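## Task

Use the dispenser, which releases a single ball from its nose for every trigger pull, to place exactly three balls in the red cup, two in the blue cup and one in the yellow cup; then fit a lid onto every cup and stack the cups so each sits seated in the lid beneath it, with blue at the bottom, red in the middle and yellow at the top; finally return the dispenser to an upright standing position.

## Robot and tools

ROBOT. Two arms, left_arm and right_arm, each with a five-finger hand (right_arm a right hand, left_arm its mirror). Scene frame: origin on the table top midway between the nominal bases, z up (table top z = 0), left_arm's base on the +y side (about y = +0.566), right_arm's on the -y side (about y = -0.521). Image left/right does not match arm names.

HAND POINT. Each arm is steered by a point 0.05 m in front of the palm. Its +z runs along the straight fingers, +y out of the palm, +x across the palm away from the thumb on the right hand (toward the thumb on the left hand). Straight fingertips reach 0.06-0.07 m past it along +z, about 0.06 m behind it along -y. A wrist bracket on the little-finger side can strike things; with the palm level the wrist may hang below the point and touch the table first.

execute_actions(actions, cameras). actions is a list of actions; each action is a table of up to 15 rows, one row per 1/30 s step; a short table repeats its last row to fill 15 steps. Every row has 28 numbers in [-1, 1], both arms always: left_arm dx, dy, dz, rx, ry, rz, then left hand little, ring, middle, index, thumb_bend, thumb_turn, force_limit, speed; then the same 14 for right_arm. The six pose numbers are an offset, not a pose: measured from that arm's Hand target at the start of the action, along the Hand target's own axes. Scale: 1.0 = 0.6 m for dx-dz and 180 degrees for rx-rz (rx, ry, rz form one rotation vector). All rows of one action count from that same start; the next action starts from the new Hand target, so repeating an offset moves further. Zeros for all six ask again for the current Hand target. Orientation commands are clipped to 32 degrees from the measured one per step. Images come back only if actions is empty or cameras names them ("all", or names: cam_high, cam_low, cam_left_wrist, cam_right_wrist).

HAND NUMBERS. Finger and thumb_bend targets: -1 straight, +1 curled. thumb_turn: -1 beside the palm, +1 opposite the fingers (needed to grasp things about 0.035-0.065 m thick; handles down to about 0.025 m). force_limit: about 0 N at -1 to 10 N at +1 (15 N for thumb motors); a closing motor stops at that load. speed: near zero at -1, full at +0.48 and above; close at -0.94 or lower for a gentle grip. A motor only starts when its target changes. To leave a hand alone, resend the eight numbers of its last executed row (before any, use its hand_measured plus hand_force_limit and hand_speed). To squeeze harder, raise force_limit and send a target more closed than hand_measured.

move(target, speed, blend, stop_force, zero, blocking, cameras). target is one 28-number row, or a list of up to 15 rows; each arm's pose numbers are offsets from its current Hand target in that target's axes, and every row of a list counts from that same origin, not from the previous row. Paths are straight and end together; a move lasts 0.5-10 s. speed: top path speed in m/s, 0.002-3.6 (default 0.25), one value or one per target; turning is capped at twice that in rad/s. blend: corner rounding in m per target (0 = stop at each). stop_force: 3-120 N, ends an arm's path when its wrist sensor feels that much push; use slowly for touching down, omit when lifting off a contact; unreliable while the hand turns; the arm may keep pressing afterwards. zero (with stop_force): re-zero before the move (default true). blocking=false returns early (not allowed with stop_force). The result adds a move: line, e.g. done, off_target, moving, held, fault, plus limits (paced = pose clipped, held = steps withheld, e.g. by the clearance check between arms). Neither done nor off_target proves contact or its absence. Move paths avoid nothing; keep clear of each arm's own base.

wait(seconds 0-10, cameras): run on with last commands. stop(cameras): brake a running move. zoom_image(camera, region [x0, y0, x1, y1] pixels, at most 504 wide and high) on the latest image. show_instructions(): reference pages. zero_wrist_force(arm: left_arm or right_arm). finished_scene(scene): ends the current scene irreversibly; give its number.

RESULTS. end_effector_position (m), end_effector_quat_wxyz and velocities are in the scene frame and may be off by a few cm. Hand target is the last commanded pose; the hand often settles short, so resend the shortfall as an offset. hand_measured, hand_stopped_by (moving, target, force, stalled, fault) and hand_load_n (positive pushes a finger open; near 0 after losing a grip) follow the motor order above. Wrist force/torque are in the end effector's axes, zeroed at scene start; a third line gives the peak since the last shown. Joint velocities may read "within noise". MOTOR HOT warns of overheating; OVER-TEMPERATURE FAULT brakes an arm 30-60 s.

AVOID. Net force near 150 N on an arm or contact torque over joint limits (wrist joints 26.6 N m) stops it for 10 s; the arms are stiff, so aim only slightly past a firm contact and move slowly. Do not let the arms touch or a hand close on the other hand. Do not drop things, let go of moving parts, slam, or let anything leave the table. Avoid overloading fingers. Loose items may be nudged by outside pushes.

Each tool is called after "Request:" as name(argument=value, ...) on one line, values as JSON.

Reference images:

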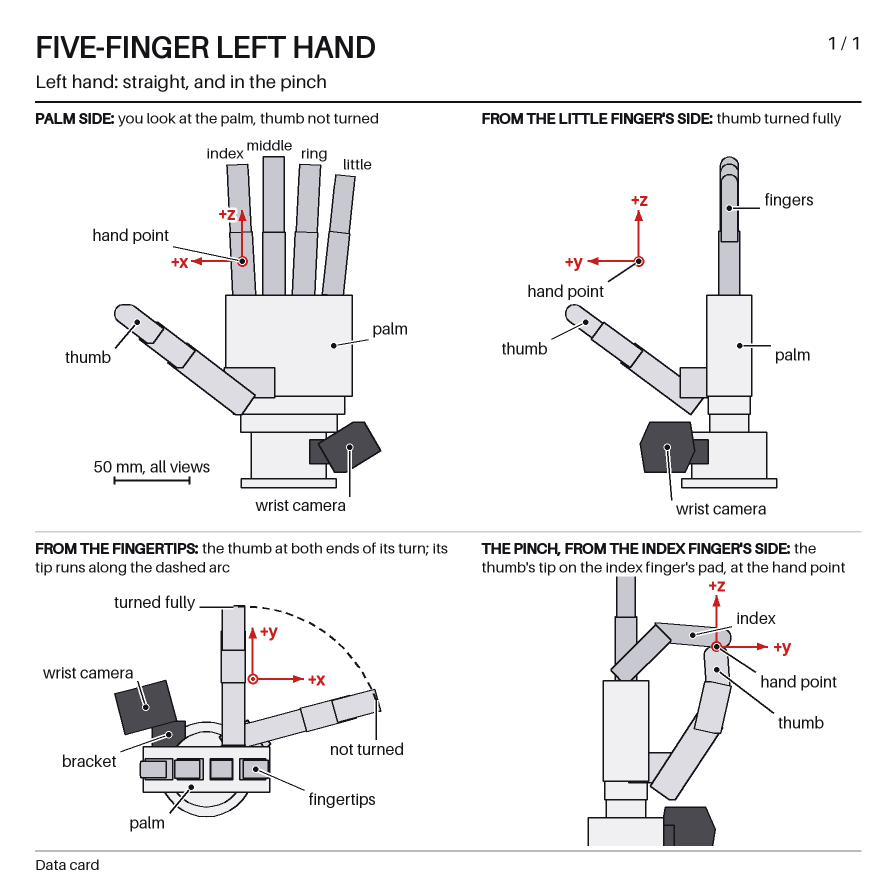

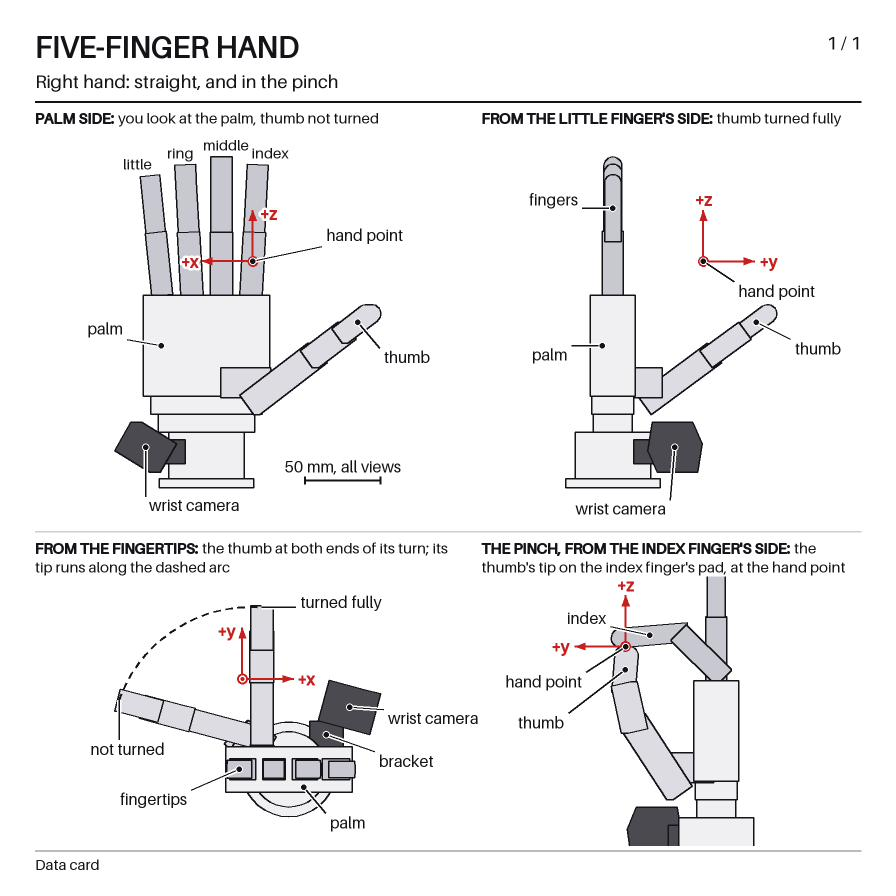

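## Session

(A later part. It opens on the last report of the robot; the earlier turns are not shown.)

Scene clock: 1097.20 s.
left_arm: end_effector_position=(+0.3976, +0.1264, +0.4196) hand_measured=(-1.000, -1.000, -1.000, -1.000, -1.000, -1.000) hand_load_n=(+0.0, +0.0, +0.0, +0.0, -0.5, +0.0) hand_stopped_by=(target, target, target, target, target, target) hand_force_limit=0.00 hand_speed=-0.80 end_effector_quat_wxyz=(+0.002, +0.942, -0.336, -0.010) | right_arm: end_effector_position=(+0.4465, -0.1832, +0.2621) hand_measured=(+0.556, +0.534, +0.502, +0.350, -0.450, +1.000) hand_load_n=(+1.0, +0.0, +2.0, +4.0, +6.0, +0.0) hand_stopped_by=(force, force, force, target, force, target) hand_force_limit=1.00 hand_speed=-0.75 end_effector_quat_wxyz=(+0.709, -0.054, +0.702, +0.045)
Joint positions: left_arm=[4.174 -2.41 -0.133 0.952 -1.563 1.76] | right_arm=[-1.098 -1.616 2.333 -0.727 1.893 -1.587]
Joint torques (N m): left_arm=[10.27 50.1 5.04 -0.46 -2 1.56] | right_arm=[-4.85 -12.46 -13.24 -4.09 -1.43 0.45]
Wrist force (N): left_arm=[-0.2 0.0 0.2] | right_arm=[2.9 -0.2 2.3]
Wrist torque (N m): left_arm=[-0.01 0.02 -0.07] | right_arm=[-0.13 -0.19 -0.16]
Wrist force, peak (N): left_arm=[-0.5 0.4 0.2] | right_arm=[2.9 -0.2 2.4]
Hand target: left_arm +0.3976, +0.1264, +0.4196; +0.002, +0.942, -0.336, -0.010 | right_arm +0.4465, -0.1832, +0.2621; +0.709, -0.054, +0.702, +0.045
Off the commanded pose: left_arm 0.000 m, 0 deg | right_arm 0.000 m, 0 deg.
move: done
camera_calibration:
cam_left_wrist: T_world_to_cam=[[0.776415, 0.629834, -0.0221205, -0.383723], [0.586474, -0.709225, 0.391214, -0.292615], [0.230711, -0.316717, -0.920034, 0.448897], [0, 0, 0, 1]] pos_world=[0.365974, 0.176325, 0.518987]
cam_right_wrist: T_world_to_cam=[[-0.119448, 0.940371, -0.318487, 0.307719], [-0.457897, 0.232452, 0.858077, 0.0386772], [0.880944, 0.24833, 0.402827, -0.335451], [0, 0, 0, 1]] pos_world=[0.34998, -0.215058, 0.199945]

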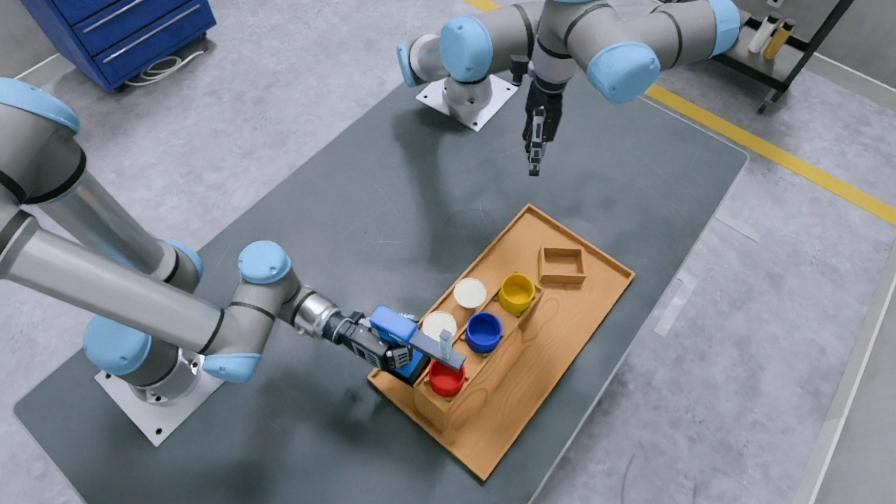

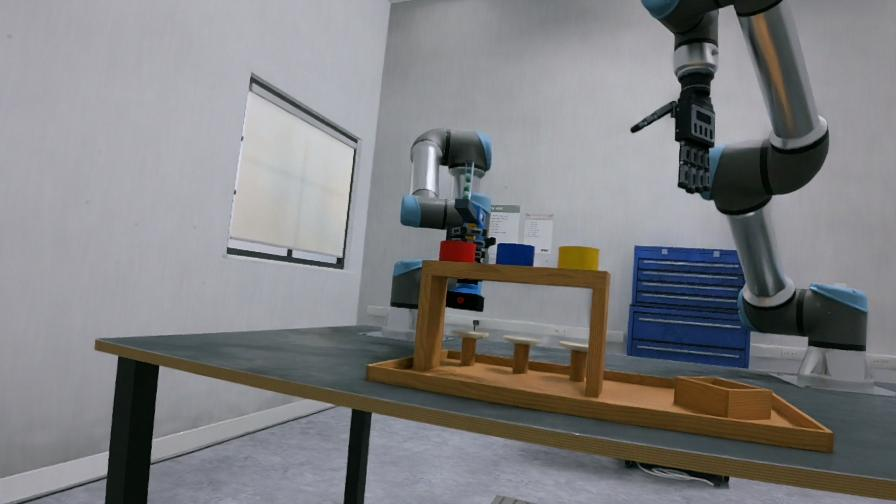

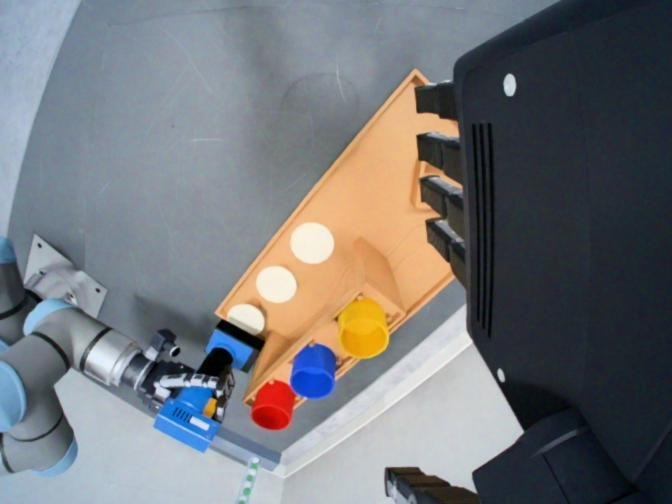

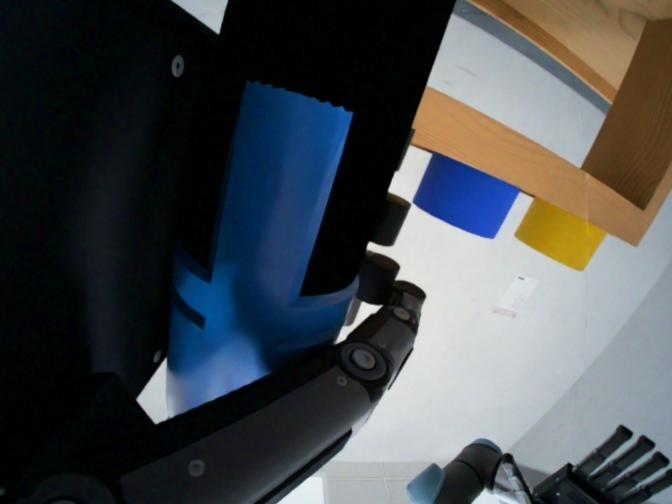

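Request:
move(target=[0,0,0,0,0,0,-1,-1,-1,-1,-1,-1,0,-0.8,0,0,0,0,0,0,0.9,0.9,0.9,0.8,0.5,1,1.0,-0.75], cameras=["all"])

Request:
zoom_image(camera="cam_low", region=[430, 150, 530, 250])

Request:
zoom_image(camera="cam_left_wrist", region=[190, 340, 330, 504])

Request:
zoom_image(camera="cam_high", region=[400, 320, 480, 400])

Scene clock: 1120.77 s.
left_arm: end_effector_position=(+0.3976, +0.1264, +0.4196) hand_measured=(-1.000, -1.000, -1.000, -1.000, -1.000, -1.000) hand_load_n=(+0.0, +0.0, +0.0, +0.0, +0.0, +0.0) hand_stopped_by=(target, target, target, target, target, target) hand_force_limit=0.00 hand_speed=-0.80 end_effector_quat_wxyz=(+0.002, +0.942, -0.336, -0.010) | right_arm: end_effector_position=(+0.4465, -0.1832, +0.2621) hand_measured=(+0.556, +0.534, +0.502, +0.528, -0.450, +1.000) hand_load_n=(+0.0, +0.0, +1.5, +11.5, +7.5, -0.5) hand_stopped_by=(force, force, force, force, force, target) hand_force_limit=1.00 hand_speed=-0.75 end_effector_quat_wxyz=(+0.709, -0.054, +0.702, +0.045)
Joint positions: left_arm=[4.174 -2.41 -0.133 0.952 -1.563 1.76] | right_arm=[-1.098 -1.616 2.333 -0.726 1.893 -1.587]
Joint torques (N m): left_arm=[10.01 50.65 5.31 -0.34 -1.42 1.47] | right_arm=[1.37 -18.02 -19.21 -0.57 1.97 -0.6]
Wrist force (N): left_arm=[-0.2 0.0 0.1] | right_arm=[2.6 -0.3 2.2]
Wrist torque (N m): left_arm=[-0.02 0.03 -0.07] | right_arm=[-0.14 -0.16 -0.17]
Wrist force, peak (N): left_arm=[-0.8 0.0 0.3] | right_arm=[2.8 -0.1 2.4]
Hand target: left_arm +0.3976, +0.1264, +0.4196; +0.002, +0.942, -0.336, -0.010 | right_arm +0.4465, -0.1832, +0.2621; +0.709, -0.054, +0.702, +0.045
Off the commanded pose: left_arm 0.000 m, 0 deg | right_arm 0.000 m, 0 deg.
move: done
camera_calibration:
cam_left_wrist: T_world_to_cam=[[0.776415, 0.629834, -0.0221205, -0.383723], [0.586474, -0.709225, 0.391214, -0.292615], [0.230711, -0.316717, -0.920034, 0.448897], [0, 0, 0, 1]] pos_world=[0.365974, 0.176325, 0.518987]
cam_right_wrist: T_world_to_cam=[[-0.11937, 0.940397, -0.318439, 0.307687], [-0.457875, 0.232448, 0.85809, 0.038666], [0.880966, 0.248236, 0.402837, -0.335481], [0, 0, 0, 1]] pos_world=[0.34998, -0.215058, 0.199945]

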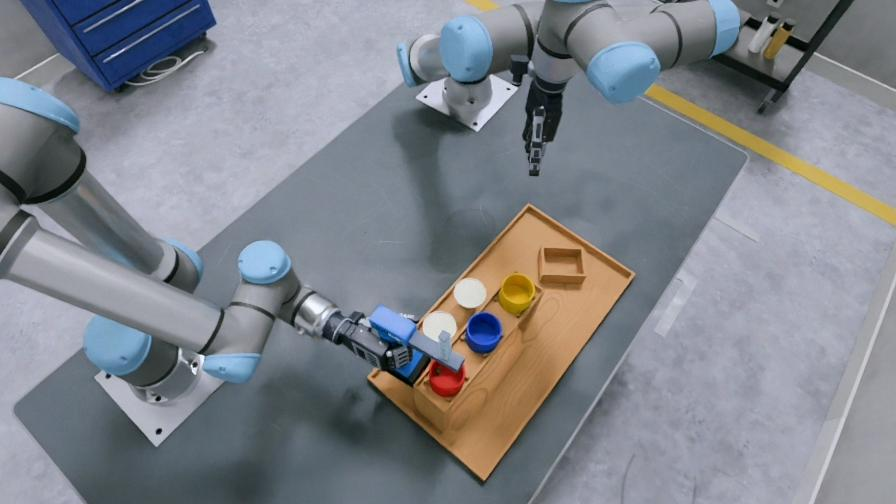

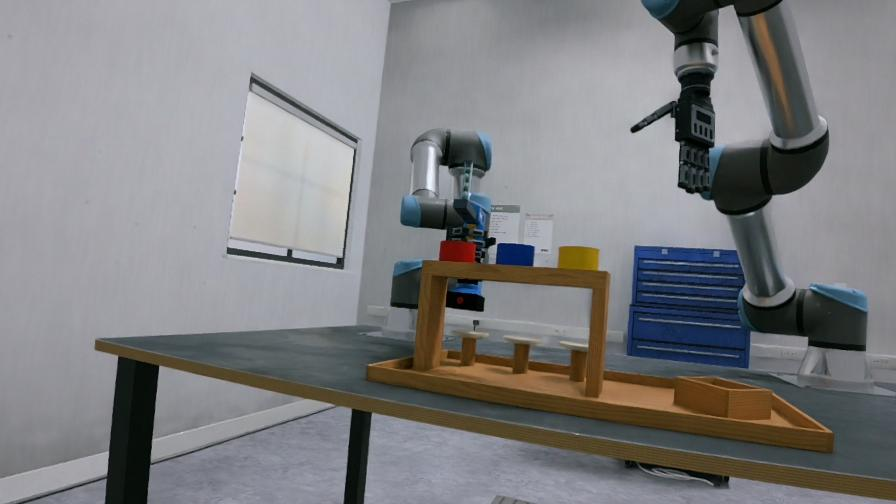

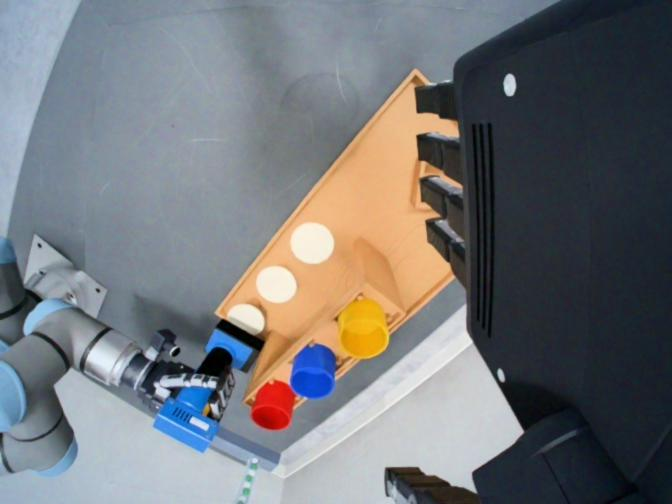

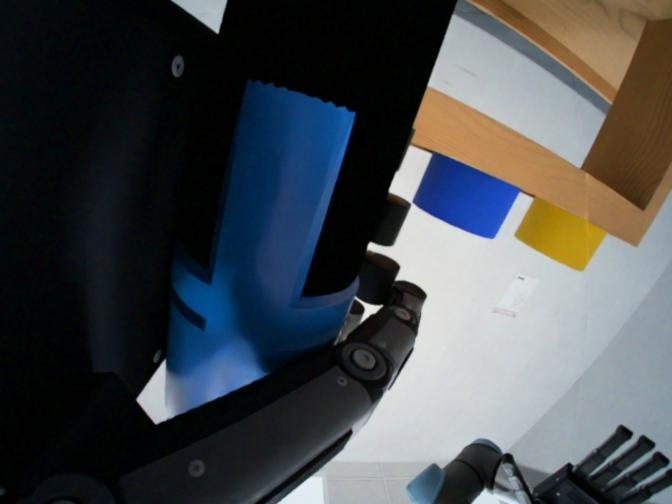

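Scaled by 5.040 from the camera's 896x504 image, which has a finer 1280x720 frame.

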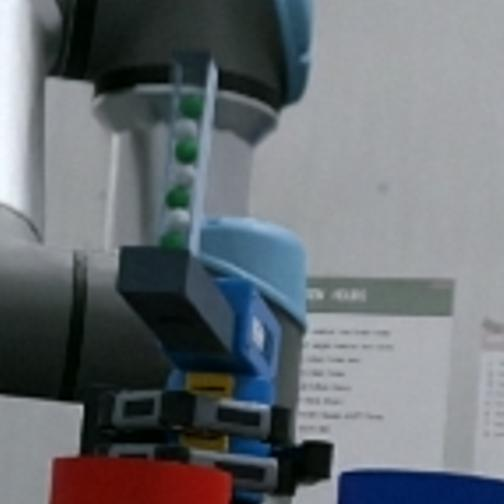

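Scaled by 3.073 from the camera's 672x504 image, which has a finer 960x720 frame.

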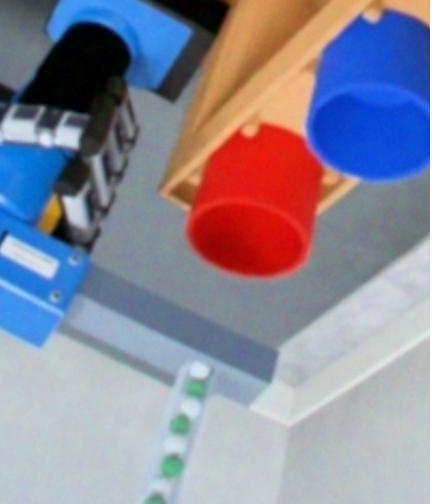

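Scaled by 6.300 from the camera's 896x504 image, which has a finer 1280x720 frame.

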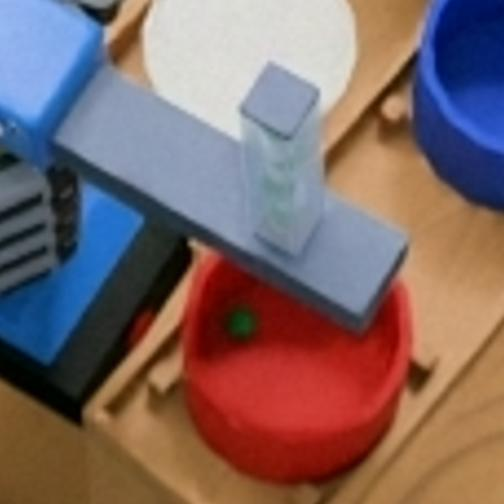

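Request:
move(target=[[0,0,0,0,0,0,-1,-1,-1,-1,-1,-1,0,-0.8,0,0,0,0,0,0,0.9,0.9,0.9,-0.2,0.5,1,1.0,-0.5],[0,0,0,0,0,0,-1,-1,-1,-1,-1,-1,0,-0.8,0,0,0,0,0,0,0.9,0.9,0.9,0.8,0.5,1,1.0,-0.72]], cameras=["cam_high", "cam_low", "cam_left_wrist"])

Request:
zoom_image(camera="cam_low", region=[430, 150, 530, 250])

Request:
zoom_image(camera="cam_high", region=[400, 320, 480, 400])

Scene clock: 1133.70 s.
left_arm: end_effector_position=(+0.3976, +0.1264, +0.4196) hand_measured=(-1.000, -1.000, -1.000, -1.000, -1.000, -1.000) hand_load_n=(+0.0, +0.0, +0.0, +0.0, +0.0, +0.0) hand_stopped_by=(target, target, target, target, target, target) hand_force_limit=0.00 hand_speed=-0.80 end_effector_quat_wxyz=(+0.002, +0.942, -0.336, -0.010) | right_arm: end_effector_position=(+0.4465, -0.1832, +0.2621) hand_measured=(+0.556, +0.534, +0.502, +0.542, -0.450, +1.000) hand_load_n=(+0.0, +0.0, +0.5, +15.5, +8.0, -1.5) hand_stopped_by=(force, force, force, force, force, target) hand_force_limit=1.00 hand_speed=-0.72 end_effector_quat_wxyz=(+0.709, -0.054, +0.702, +0.045)
Joint positions: left_arm=[4.174 -2.41 -0.133 0.952 -1.563 1.76] | right_arm=[-1.098 -1.616 2.333 -0.726 1.893 -1.587]
Joint torques (N m): left_arm=[9.98 50.76 5.36 -0.44 -0.63 1.53] | right_arm=[4.53 -25.22 -29.3 -1.05 1.81 0.13]
Wrist force (N): left_arm=[-0.4 0.0 0.2] | right_arm=[2.7 -0.3 2.1]
Wrist torque (N m): left_arm=[-0.02 0.06 -0.07] | right_arm=[-0.13 -0.17 -0.17]
Wrist force, peak (N): left_arm=[-0.8 -0.1 0.3] | right_arm=[2.8 -0.5 2.6]
Hand target: left_arm +0.3976, +0.1264, +0.4196; +0.002, +0.942, -0.336, -0.010 | right_arm +0.4465, -0.1832, +0.2621; +0.709, -0.054, +0.702, +0.045
Off the commanded pose: left_arm 0.000 m, 0 deg | right_arm 0.000 m, 0 deg.
move: done
camera_calibration:
cam_left_wrist: T_world_to_cam=[[0.776415, 0.629834, -0.0221205, -0.383723], [0.586474, -0.709225, 0.391214, -0.292615], [0.230711, -0.316717, -0.920034, 0.448897], [0, 0, 0, 1]] pos_world=[0.365974, 0.176325, 0.518987]
Images, in order (width x height): cam_high 896x504, cam_low 896x504, cam_left_wrist 672x504.

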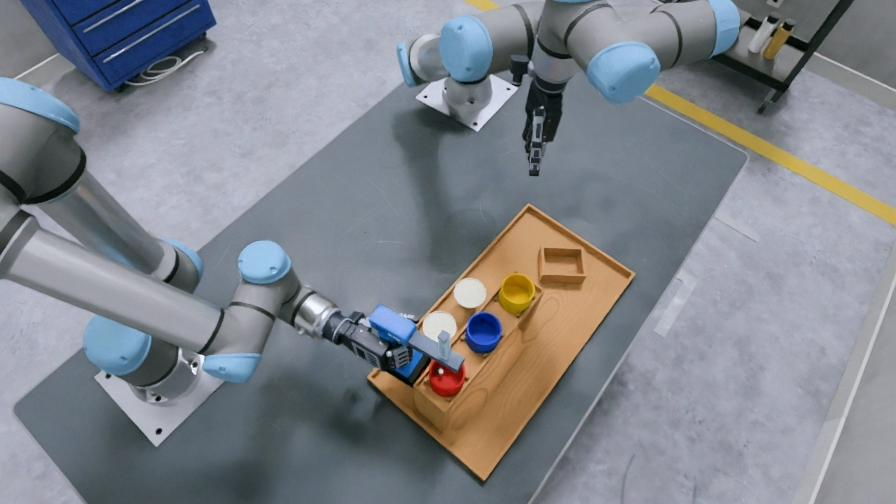

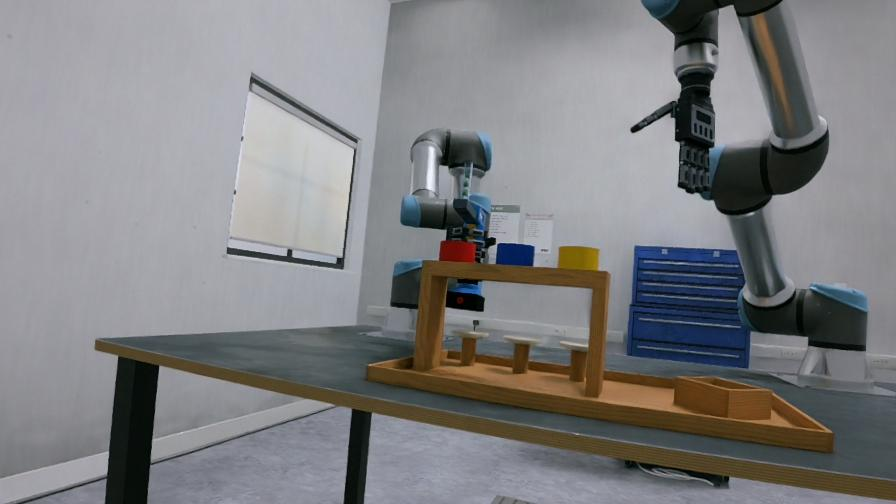

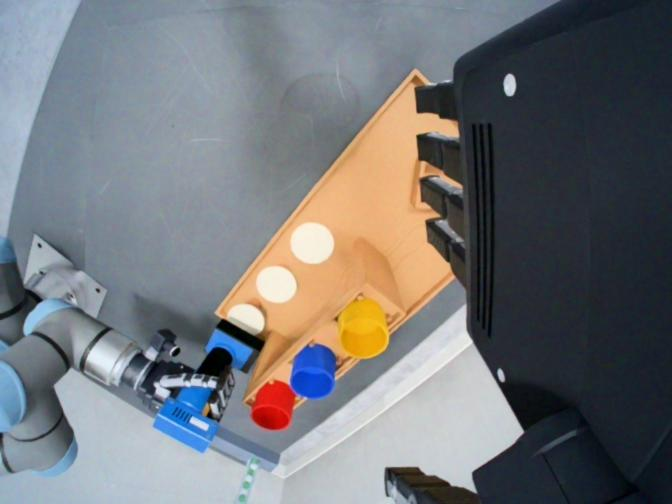

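Scaled by 5.040 from the camera's 896x504 image, which has a finer 1280x720 frame.

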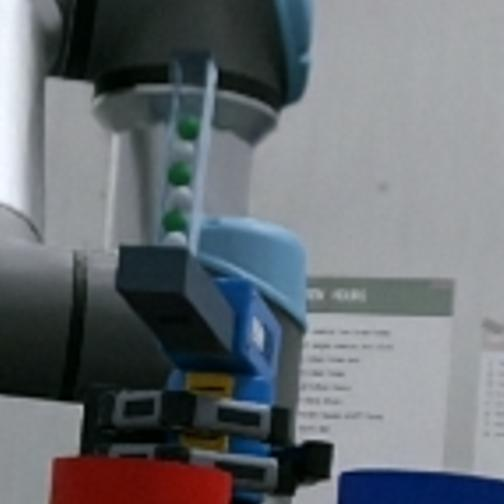

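Scaled by 6.300 from the camera's 896x504 image, which has a finer 1280x720 frame.

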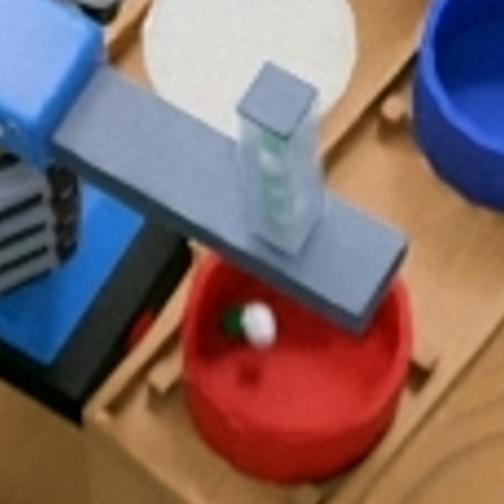

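Request:
move(target=[[0,0,0,0,0,0,-1,-1,-1,-1,-1,-1,0,-0.8,0,0,0,0,0,0,0.9,0.9,0.9,-0.2,0.5,1,0.7,-0.5],[0,0,0,0,0,0,-1,-1,-1,-1,-1,-1,0,-0.8,0,0,0,0,0,0,0.9,0.9,0.9,0.8,0.5,1,0.7,-0.8]], cameras=["cam_high", "cam_low", "cam_left_wrist"])

Request:
zoom_image(camera="cam_low", region=[430, 150, 530, 250])

Request:
zoom_image(camera="cam_high", region=[400, 320, 480, 400])

Scene clock: 1146.07 s.
left_arm: end_effector_position=(+0.3976, +0.1264, +0.4196) hand_measured=(-1.000, -1.000, -1.000, -1.000, -1.000, -1.000) hand_load_n=(+0.0, +0.0, +0.0, +0.0, +0.0, +0.0) hand_stopped_by=(target, target, target, target, target, target) hand_force_limit=0.00 hand_speed=-0.80 end_effector_quat_wxyz=(+0.002, +0.942, -0.336, -0.010) | right_arm: end_effector_position=(+0.4465, -0.1832, +0.2621) hand_measured=(+0.556, +0.534, +0.502, +0.518, -0.450, +1.000) hand_load_n=(+0.0, +0.0, +1.5, +8.5, +7.5, -1.0) hand_stopped_by=(force, force, force, force, force, target) hand_force_limit=0.70 hand_speed=-0.80 end_effector_quat_wxyz=(+0.709, -0.054, +0.702, +0.045)
Joint positions: left_arm=[4.174 -2.41 -0.133 0.952 -1.563 1.76] | right_arm=[-1.098 -1.616 2.333 -0.726 1.893 -1.587]
Joint torques (N m): left_arm=[9.27 50.45 5.79 -0.41 0.42 1.25] | right_arm=[5.22 -24.59 -30.07 -1.81 1.92 0.9]
Wrist force (N): left_arm=[-0.4 -0.1 0.0] | right_arm=[3.0 0.0 2.0]
Wrist torque (N m): left_arm=[-0.02 0.05 -0.08] | right_arm=[-0.07 -0.20 -0.15]
Wrist force, peak (N): left_arm=[-0.9 0.3 -0.2] | right_arm=[2.9 -0.3 2.5]
Hand target: left_arm +0.3976, +0.1264, +0.4196; +0.002, +0.942, -0.336, -0.010 | right_arm +0.4465, -0.1832, +0.2621; +0.709, -0.054, +0.702, +0.045
Off the commanded pose: left_arm 0.000 m, 0 deg | right_arm 0.000 m, 0 deg.
move: done
camera_calibration:
cam_left_wrist: T_world_to_cam=[[0.776415, 0.629834, -0.0221205, -0.383723], [0.586474, -0.709225, 0.391214, -0.292615], [0.230711, -0.316717, -0.920034, 0.448897], [0, 0, 0, 1]] pos_world=[0.365974, 0.176325, 0.518987]
Images, in order (width x height): cam_high 896x504, cam_low 896x504, cam_left_wrist 672x504.

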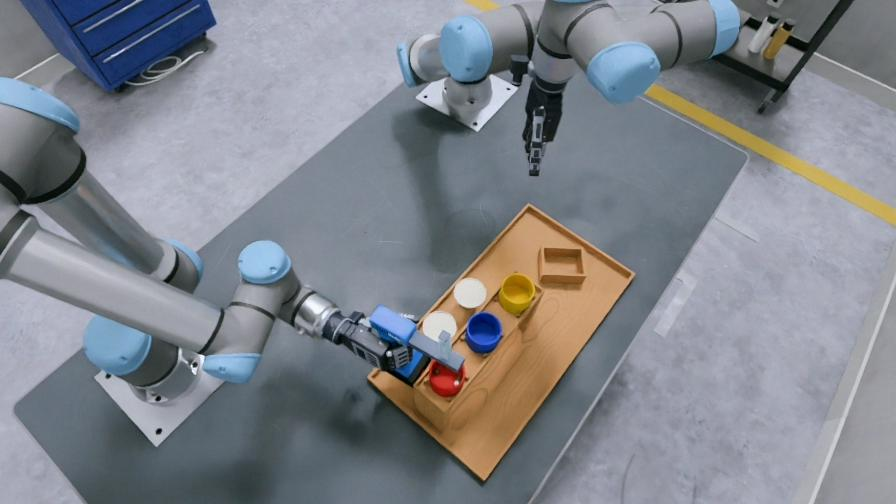

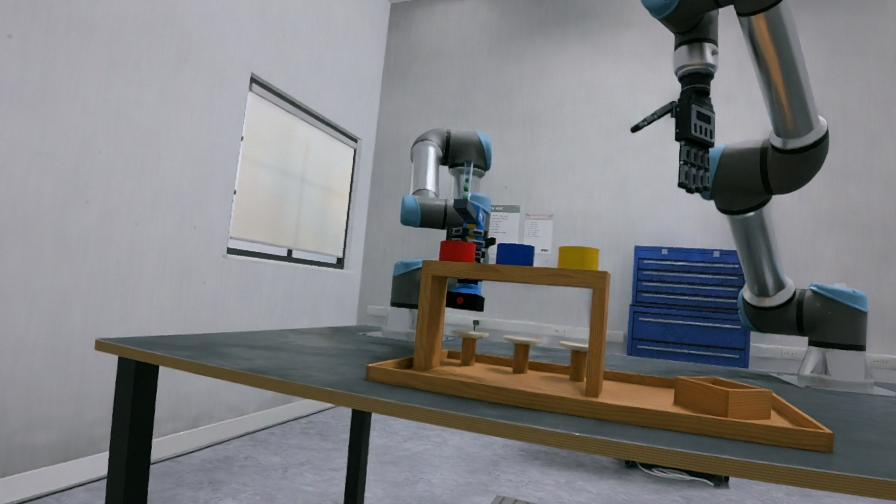

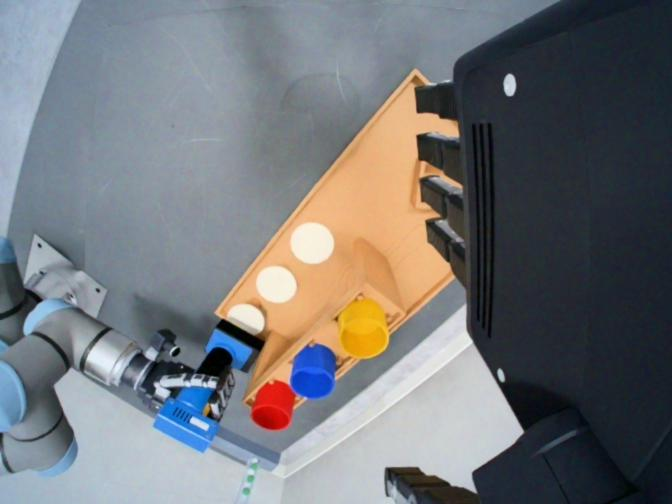

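Scaled by 5.040 from the camera's 896x504 image, which has a finer 1280x720 frame.

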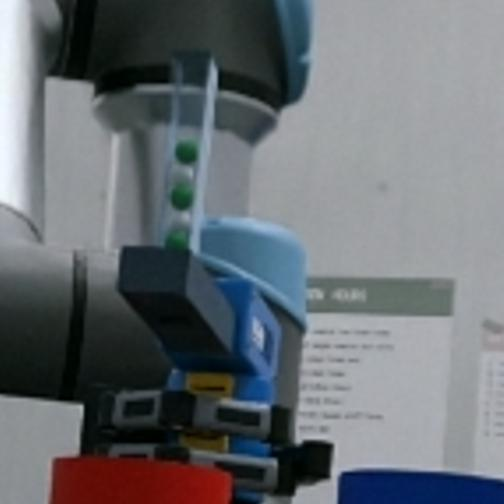

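Scaled by 6.300 from the camera's 896x504 image, which has a finer 1280x720 frame.

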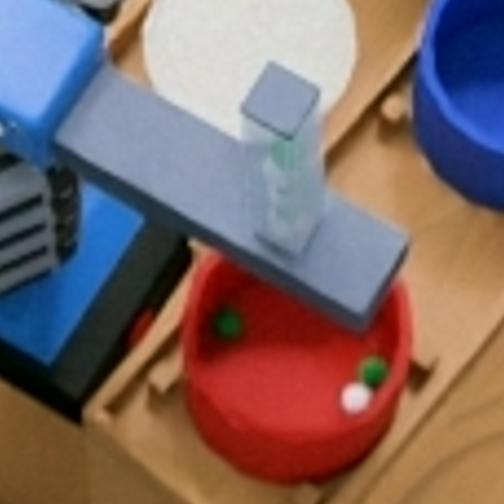

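Request:
move(target=[[0,0,0,0,0,0,-1,-1,-1,-1,-1,-1,0,-0.8,0,0,0,0,0,0,0.9,0.9,0.9,-0.4,0.5,1,0.7,-0.5],[0,0,0,0,0,0,-1,-1,-1,-1,-1,-1,0,-0.8,0,0,-0.0333,0,0,0,0.9,0.9,0.9,-0.4,0.5,1,0.7,-0.5],[-0.1477,-0.1808,0,0,0,0,-1,-1,-1,-1,-1,-1,0,-0.8,0,0.1717,-0.0092,0,0,0,0.9,0.9,0.9,-0.4,0.5,1,0.7,-0.5],[-0.1477,-0.1808,0,0,0,0,-1,-1,-1,-1,-1,-1,0,-0.8,0,0.1717,0.0241,0,0,0,0.9,0.9,0.9,-0.4,0.5,1,0.7,-0.5]], speed=0.1, blend=[0,0.01,0.01,0], cameras=["all"])

Request:
zoom_image(camera="cam_high", region=[380, 210, 560, 390])

Request:
zoom_image(camera="cam_low", region=[420, 140, 620, 320])

Request:
zoom_image(camera="cam_left_wrist", region=[200, 250, 450, 504])

Scene clock: 1179.57 s.
left_arm: end_effector_position=(+0.3975, +0.2665, +0.4199) hand_measured=(-1.000, -1.000, -1.000, -1.000, -1.000, -1.000) hand_load_n=(+0.0, +0.0, +0.0, +0.0, +0.0, +0.0) hand_stopped_by=(target, target, target, target, target, target) hand_force_limit=0.00 hand_speed=-0.80 end_effector_quat_wxyz=(+0.002, +0.942, -0.336, -0.010) | right_arm: end_effector_position=(+0.4462, -0.0792, +0.2609) hand_measured=(+0.556, +0.534, +0.502, -0.400, -0.450, +1.000) hand_load_n=(+1.0, +0.0, +2.0, +0.0, +6.5, -0.5) hand_stopped_by=(force, force, force, target, force, target) hand_force_limit=0.70 hand_speed=-0.50 end_effector_quat_wxyz=(+0.709, -0.054, +0.702, +0.045)
Joint positions: left_arm=[4.438 -2.012 -0.816 1.236 -1.568 2.024] | right_arm=[-0.832 -1.402 2.104 -0.713 2.159 -1.59]
Joint torques (N m): left_arm=[10.39 39.32 7.31 -0.4 2.68 1.6] | right_arm=[-6.94 -20.39 -32.45 -0.25 -2.66 1.6]
Wrist force (N): left_arm=[-0.4 0.0 0.0] | right_arm=[2.9 -0.3 2.0]
Wrist torque (N m): left_arm=[-0.01 0.03 -0.07] | right_arm=[-0.13 -0.21 -0.06]
Wrist force, peak (N): left_arm=[-0.1 0.5 0.8] | right_arm=[3.3 -0.2 2.5]
Hand target: left_arm +0.3975, +0.2665, +0.4199; +0.002, +0.942, -0.336, -0.010 | right_arm +0.4464, -0.0792, +0.2609; +0.709, -0.054, +0.702, +0.045
Off the commanded pose: left_arm 0.000 m, 0 deg | right_arm 0.000 m, 0 deg.
move: done
camera_calibration:
cam_left_wrist: T_world_to_cam=[[0.776414, 0.629835, -0.0221214, -0.471813], [0.586476, -0.709223, 0.391214, -0.193422], [0.230711, -0.316717, -0.920034, 0.493628], [0, 0, 0, 1]] pos_world=[0.365874, 0.316325, 0.519387]
cam_right_wrist: T_world_to_cam=[[-0.119448, 0.940371, -0.318487, 0.209502], [-0.457897, 0.232452, 0.858077, 0.0153946], [0.880944, 0.24833, 0.402827, -0.36053], [0, 0, 0, 1]] pos_world=[0.34968, -0.111058, 0.198745]

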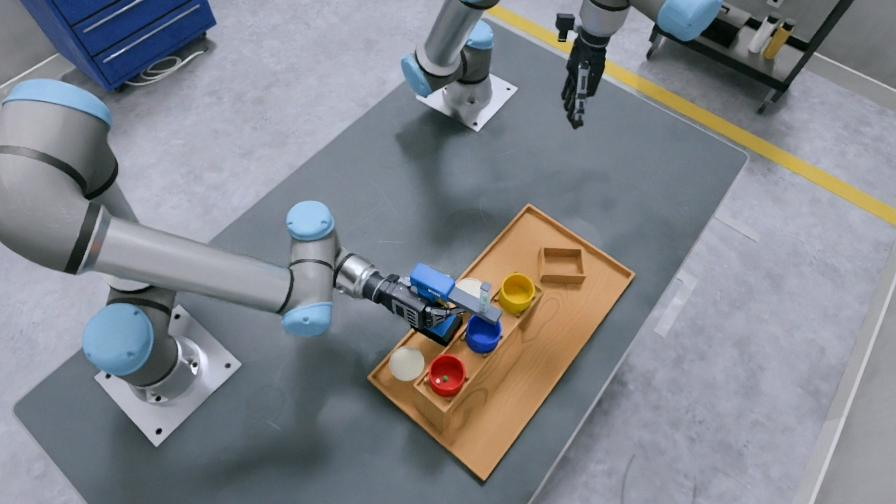

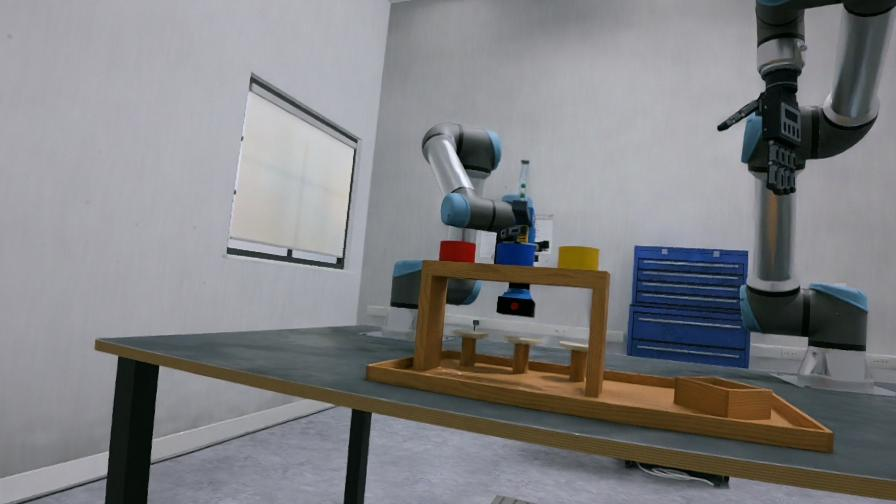

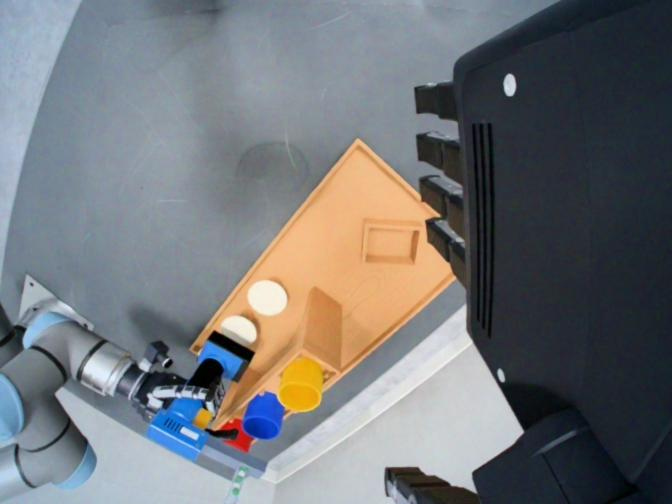

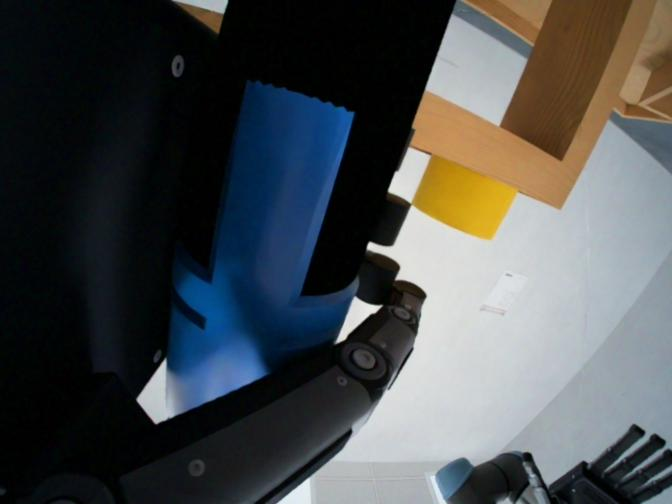

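Scaled by 2.800 from the camera's 896x504 image, which has a finer 1280x720 frame.

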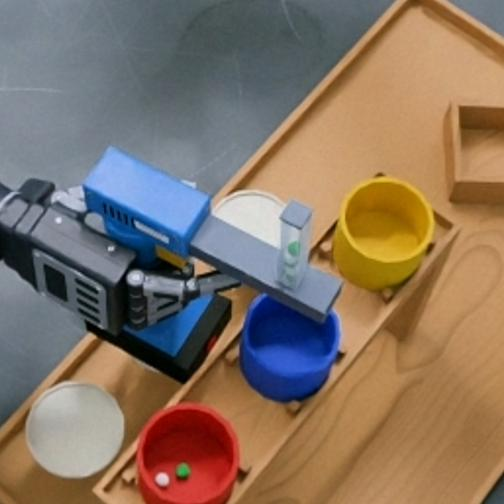

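Scaled by 2.520 from the camera's 896x504 image, which has a finer 1280x720 frame.

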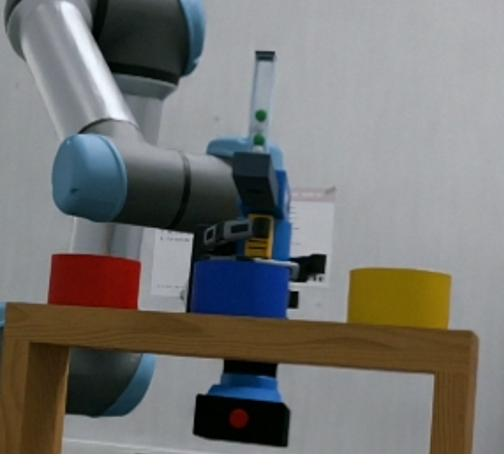

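Scaled by 1.984 from the camera's 672x504 image, which has a finer 960x720 frame.

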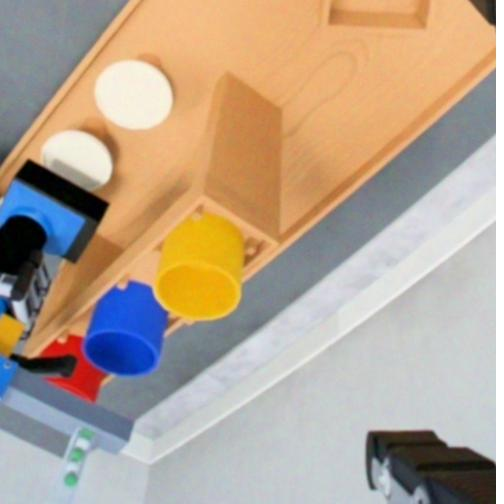

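Request:
zoom_image(camera="cam_high", region=[410, 340, 480, 410])

Request:
zoom_image(camera="cam_low", region=[480, 150, 580, 250])

Scaled by 7.200 from the camera's 896x504 image, which has a finer 1280x720 frame.

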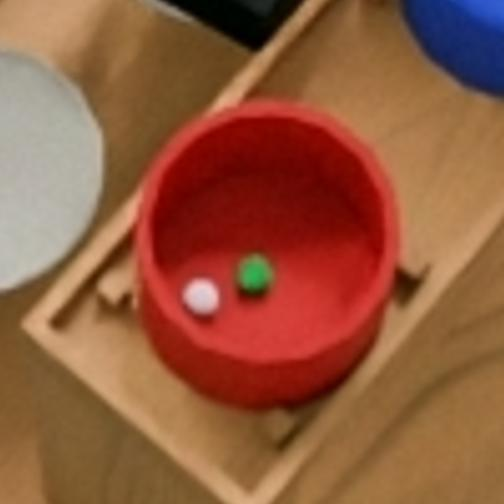

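Scaled by 5.040 from the camera's 896x504 image, which has a finer 1280x720 frame.

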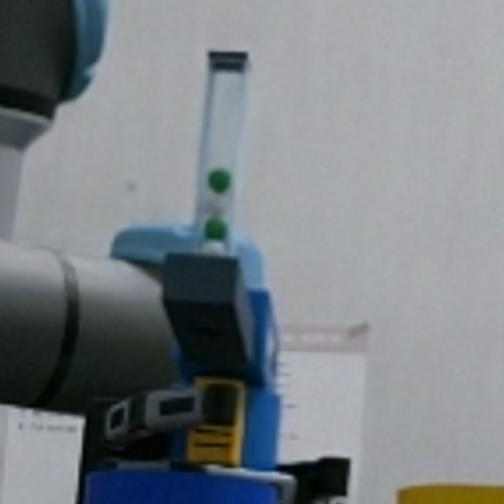

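Request:
move(target=[0,0,0,0,0,0,-1,-1,-1,-1,-1,-1,0,-0.8,0,0,0,0,0,0,0.9,0.9,0.9,0.8,0.5,1,0.7,-0.8], cameras=["cam_high", "cam_low"])

Request:
zoom_image(camera="cam_high", region=[400, 280, 520, 400])

Request:
zoom_image(camera="cam_low", region=[480, 150, 580, 250])

Scene clock: 1210.57 s.
left_arm: end_effector_position=(+0.3975, +0.2665, +0.4199) hand_measured=(-1.000, -1.000, -1.000, -1.000, -1.000, -1.000) hand_load_n=(+0.0, +0.0, +0.0, +0.0, +0.0, +0.0) hand_stopped_by=(target, target, target, target, target, target) hand_force_limit=0.00 hand_speed=-0.80 end_effector_quat_wxyz=(+0.002, +0.942, -0.336, -0.010) | right_arm: end_effector_position=(+0.4464, -0.0792, +0.2609) hand_measured=(+0.556, +0.534, +0.502, +0.522, -0.450, +1.000) hand_load_n=(+0.0, +0.0, +1.0, +9.5, +7.0, -1.0) hand_stopped_by=(force, force, force, force, force, target) hand_force_limit=0.70 hand_speed=-0.80 end_effector_quat_wxyz=(+0.709, -0.054, +0.702, +0.045)
Joint positions: left_arm=[4.438 -2.012 -0.816 1.236 -1.568 2.024] | right_arm=[-0.832 -1.402 2.104 -0.713 2.159 -1.59]
Joint torques (N m): left_arm=[10.96 39.73 6.8 -0.29 2.68 1.55] | right_arm=[-6.63 -21.16 -31.77 -0.3 -2.54 1.59]
Wrist force (N): left_arm=[-0.2 0.0 0.1] | right_arm=[3.1 -0.1 2.0]
Wrist torque (N m): left_arm=[-0.01 0.01 -0.07] | right_arm=[-0.09 -0.23 -0.05]
Wrist force, peak (N): left_arm=[-0.6 -0.2 -0.4] | right_arm=[3.4 -0.3 1.9]
Hand target: left_arm +0.3975, +0.2665, +0.4199; +0.002, +0.942, -0.336, -0.010 | right_arm +0.4464, -0.0792, +0.2609; +0.709, -0.054, +0.702, +0.045
Off the commanded pose: left_arm 0.000 m, 0 deg | right_arm 0.000 m, 0 deg.
move: done
Images, in order (width x height): cam_high 896x504, cam_low 896x504.

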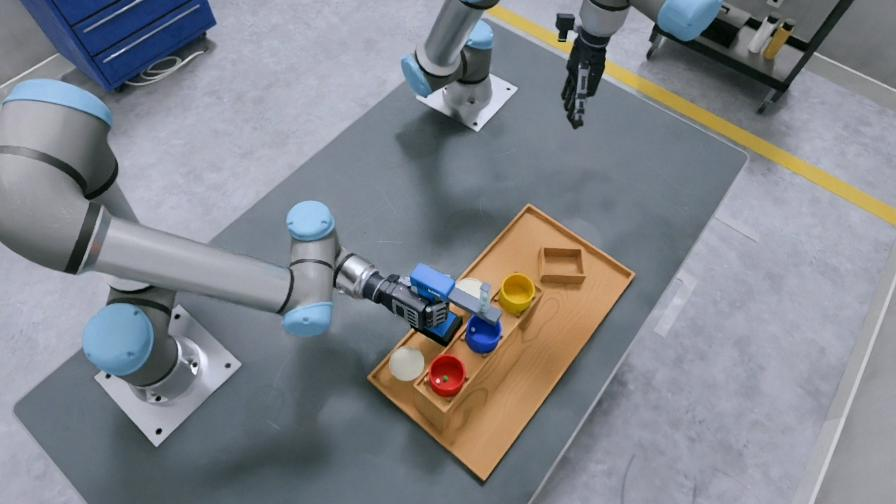

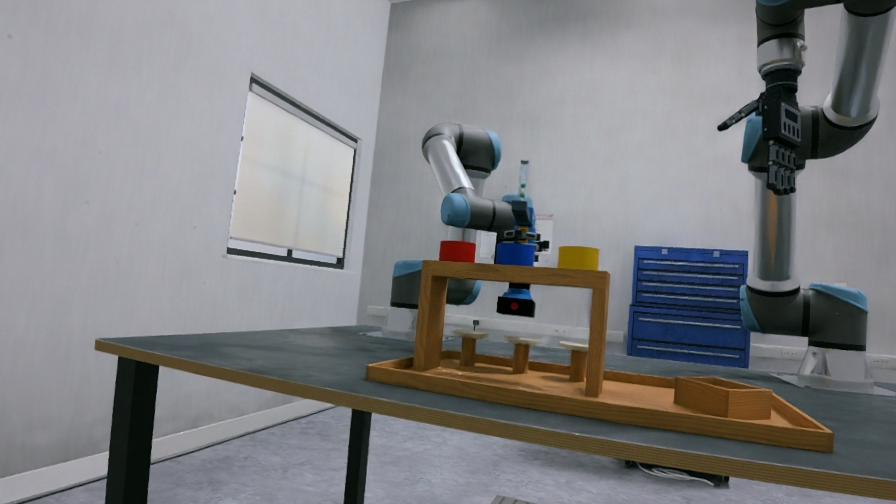

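Scaled by 4.200 from the camera's 896x504 image, which has a finer 1280x720 frame.

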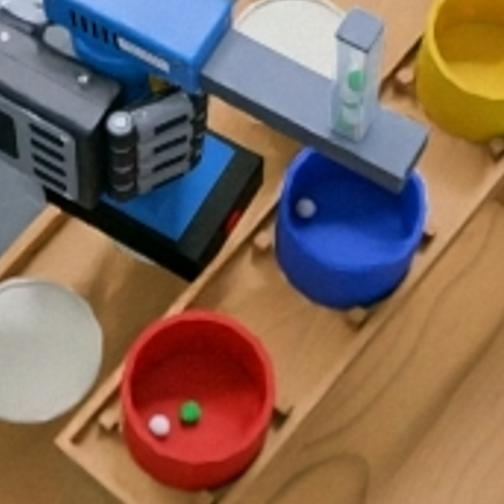

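Scaled by 5.040 from the camera's 896x504 image, which has a finer 1280x720 frame.

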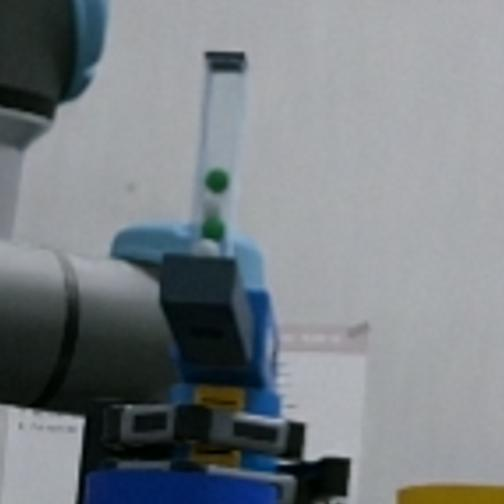

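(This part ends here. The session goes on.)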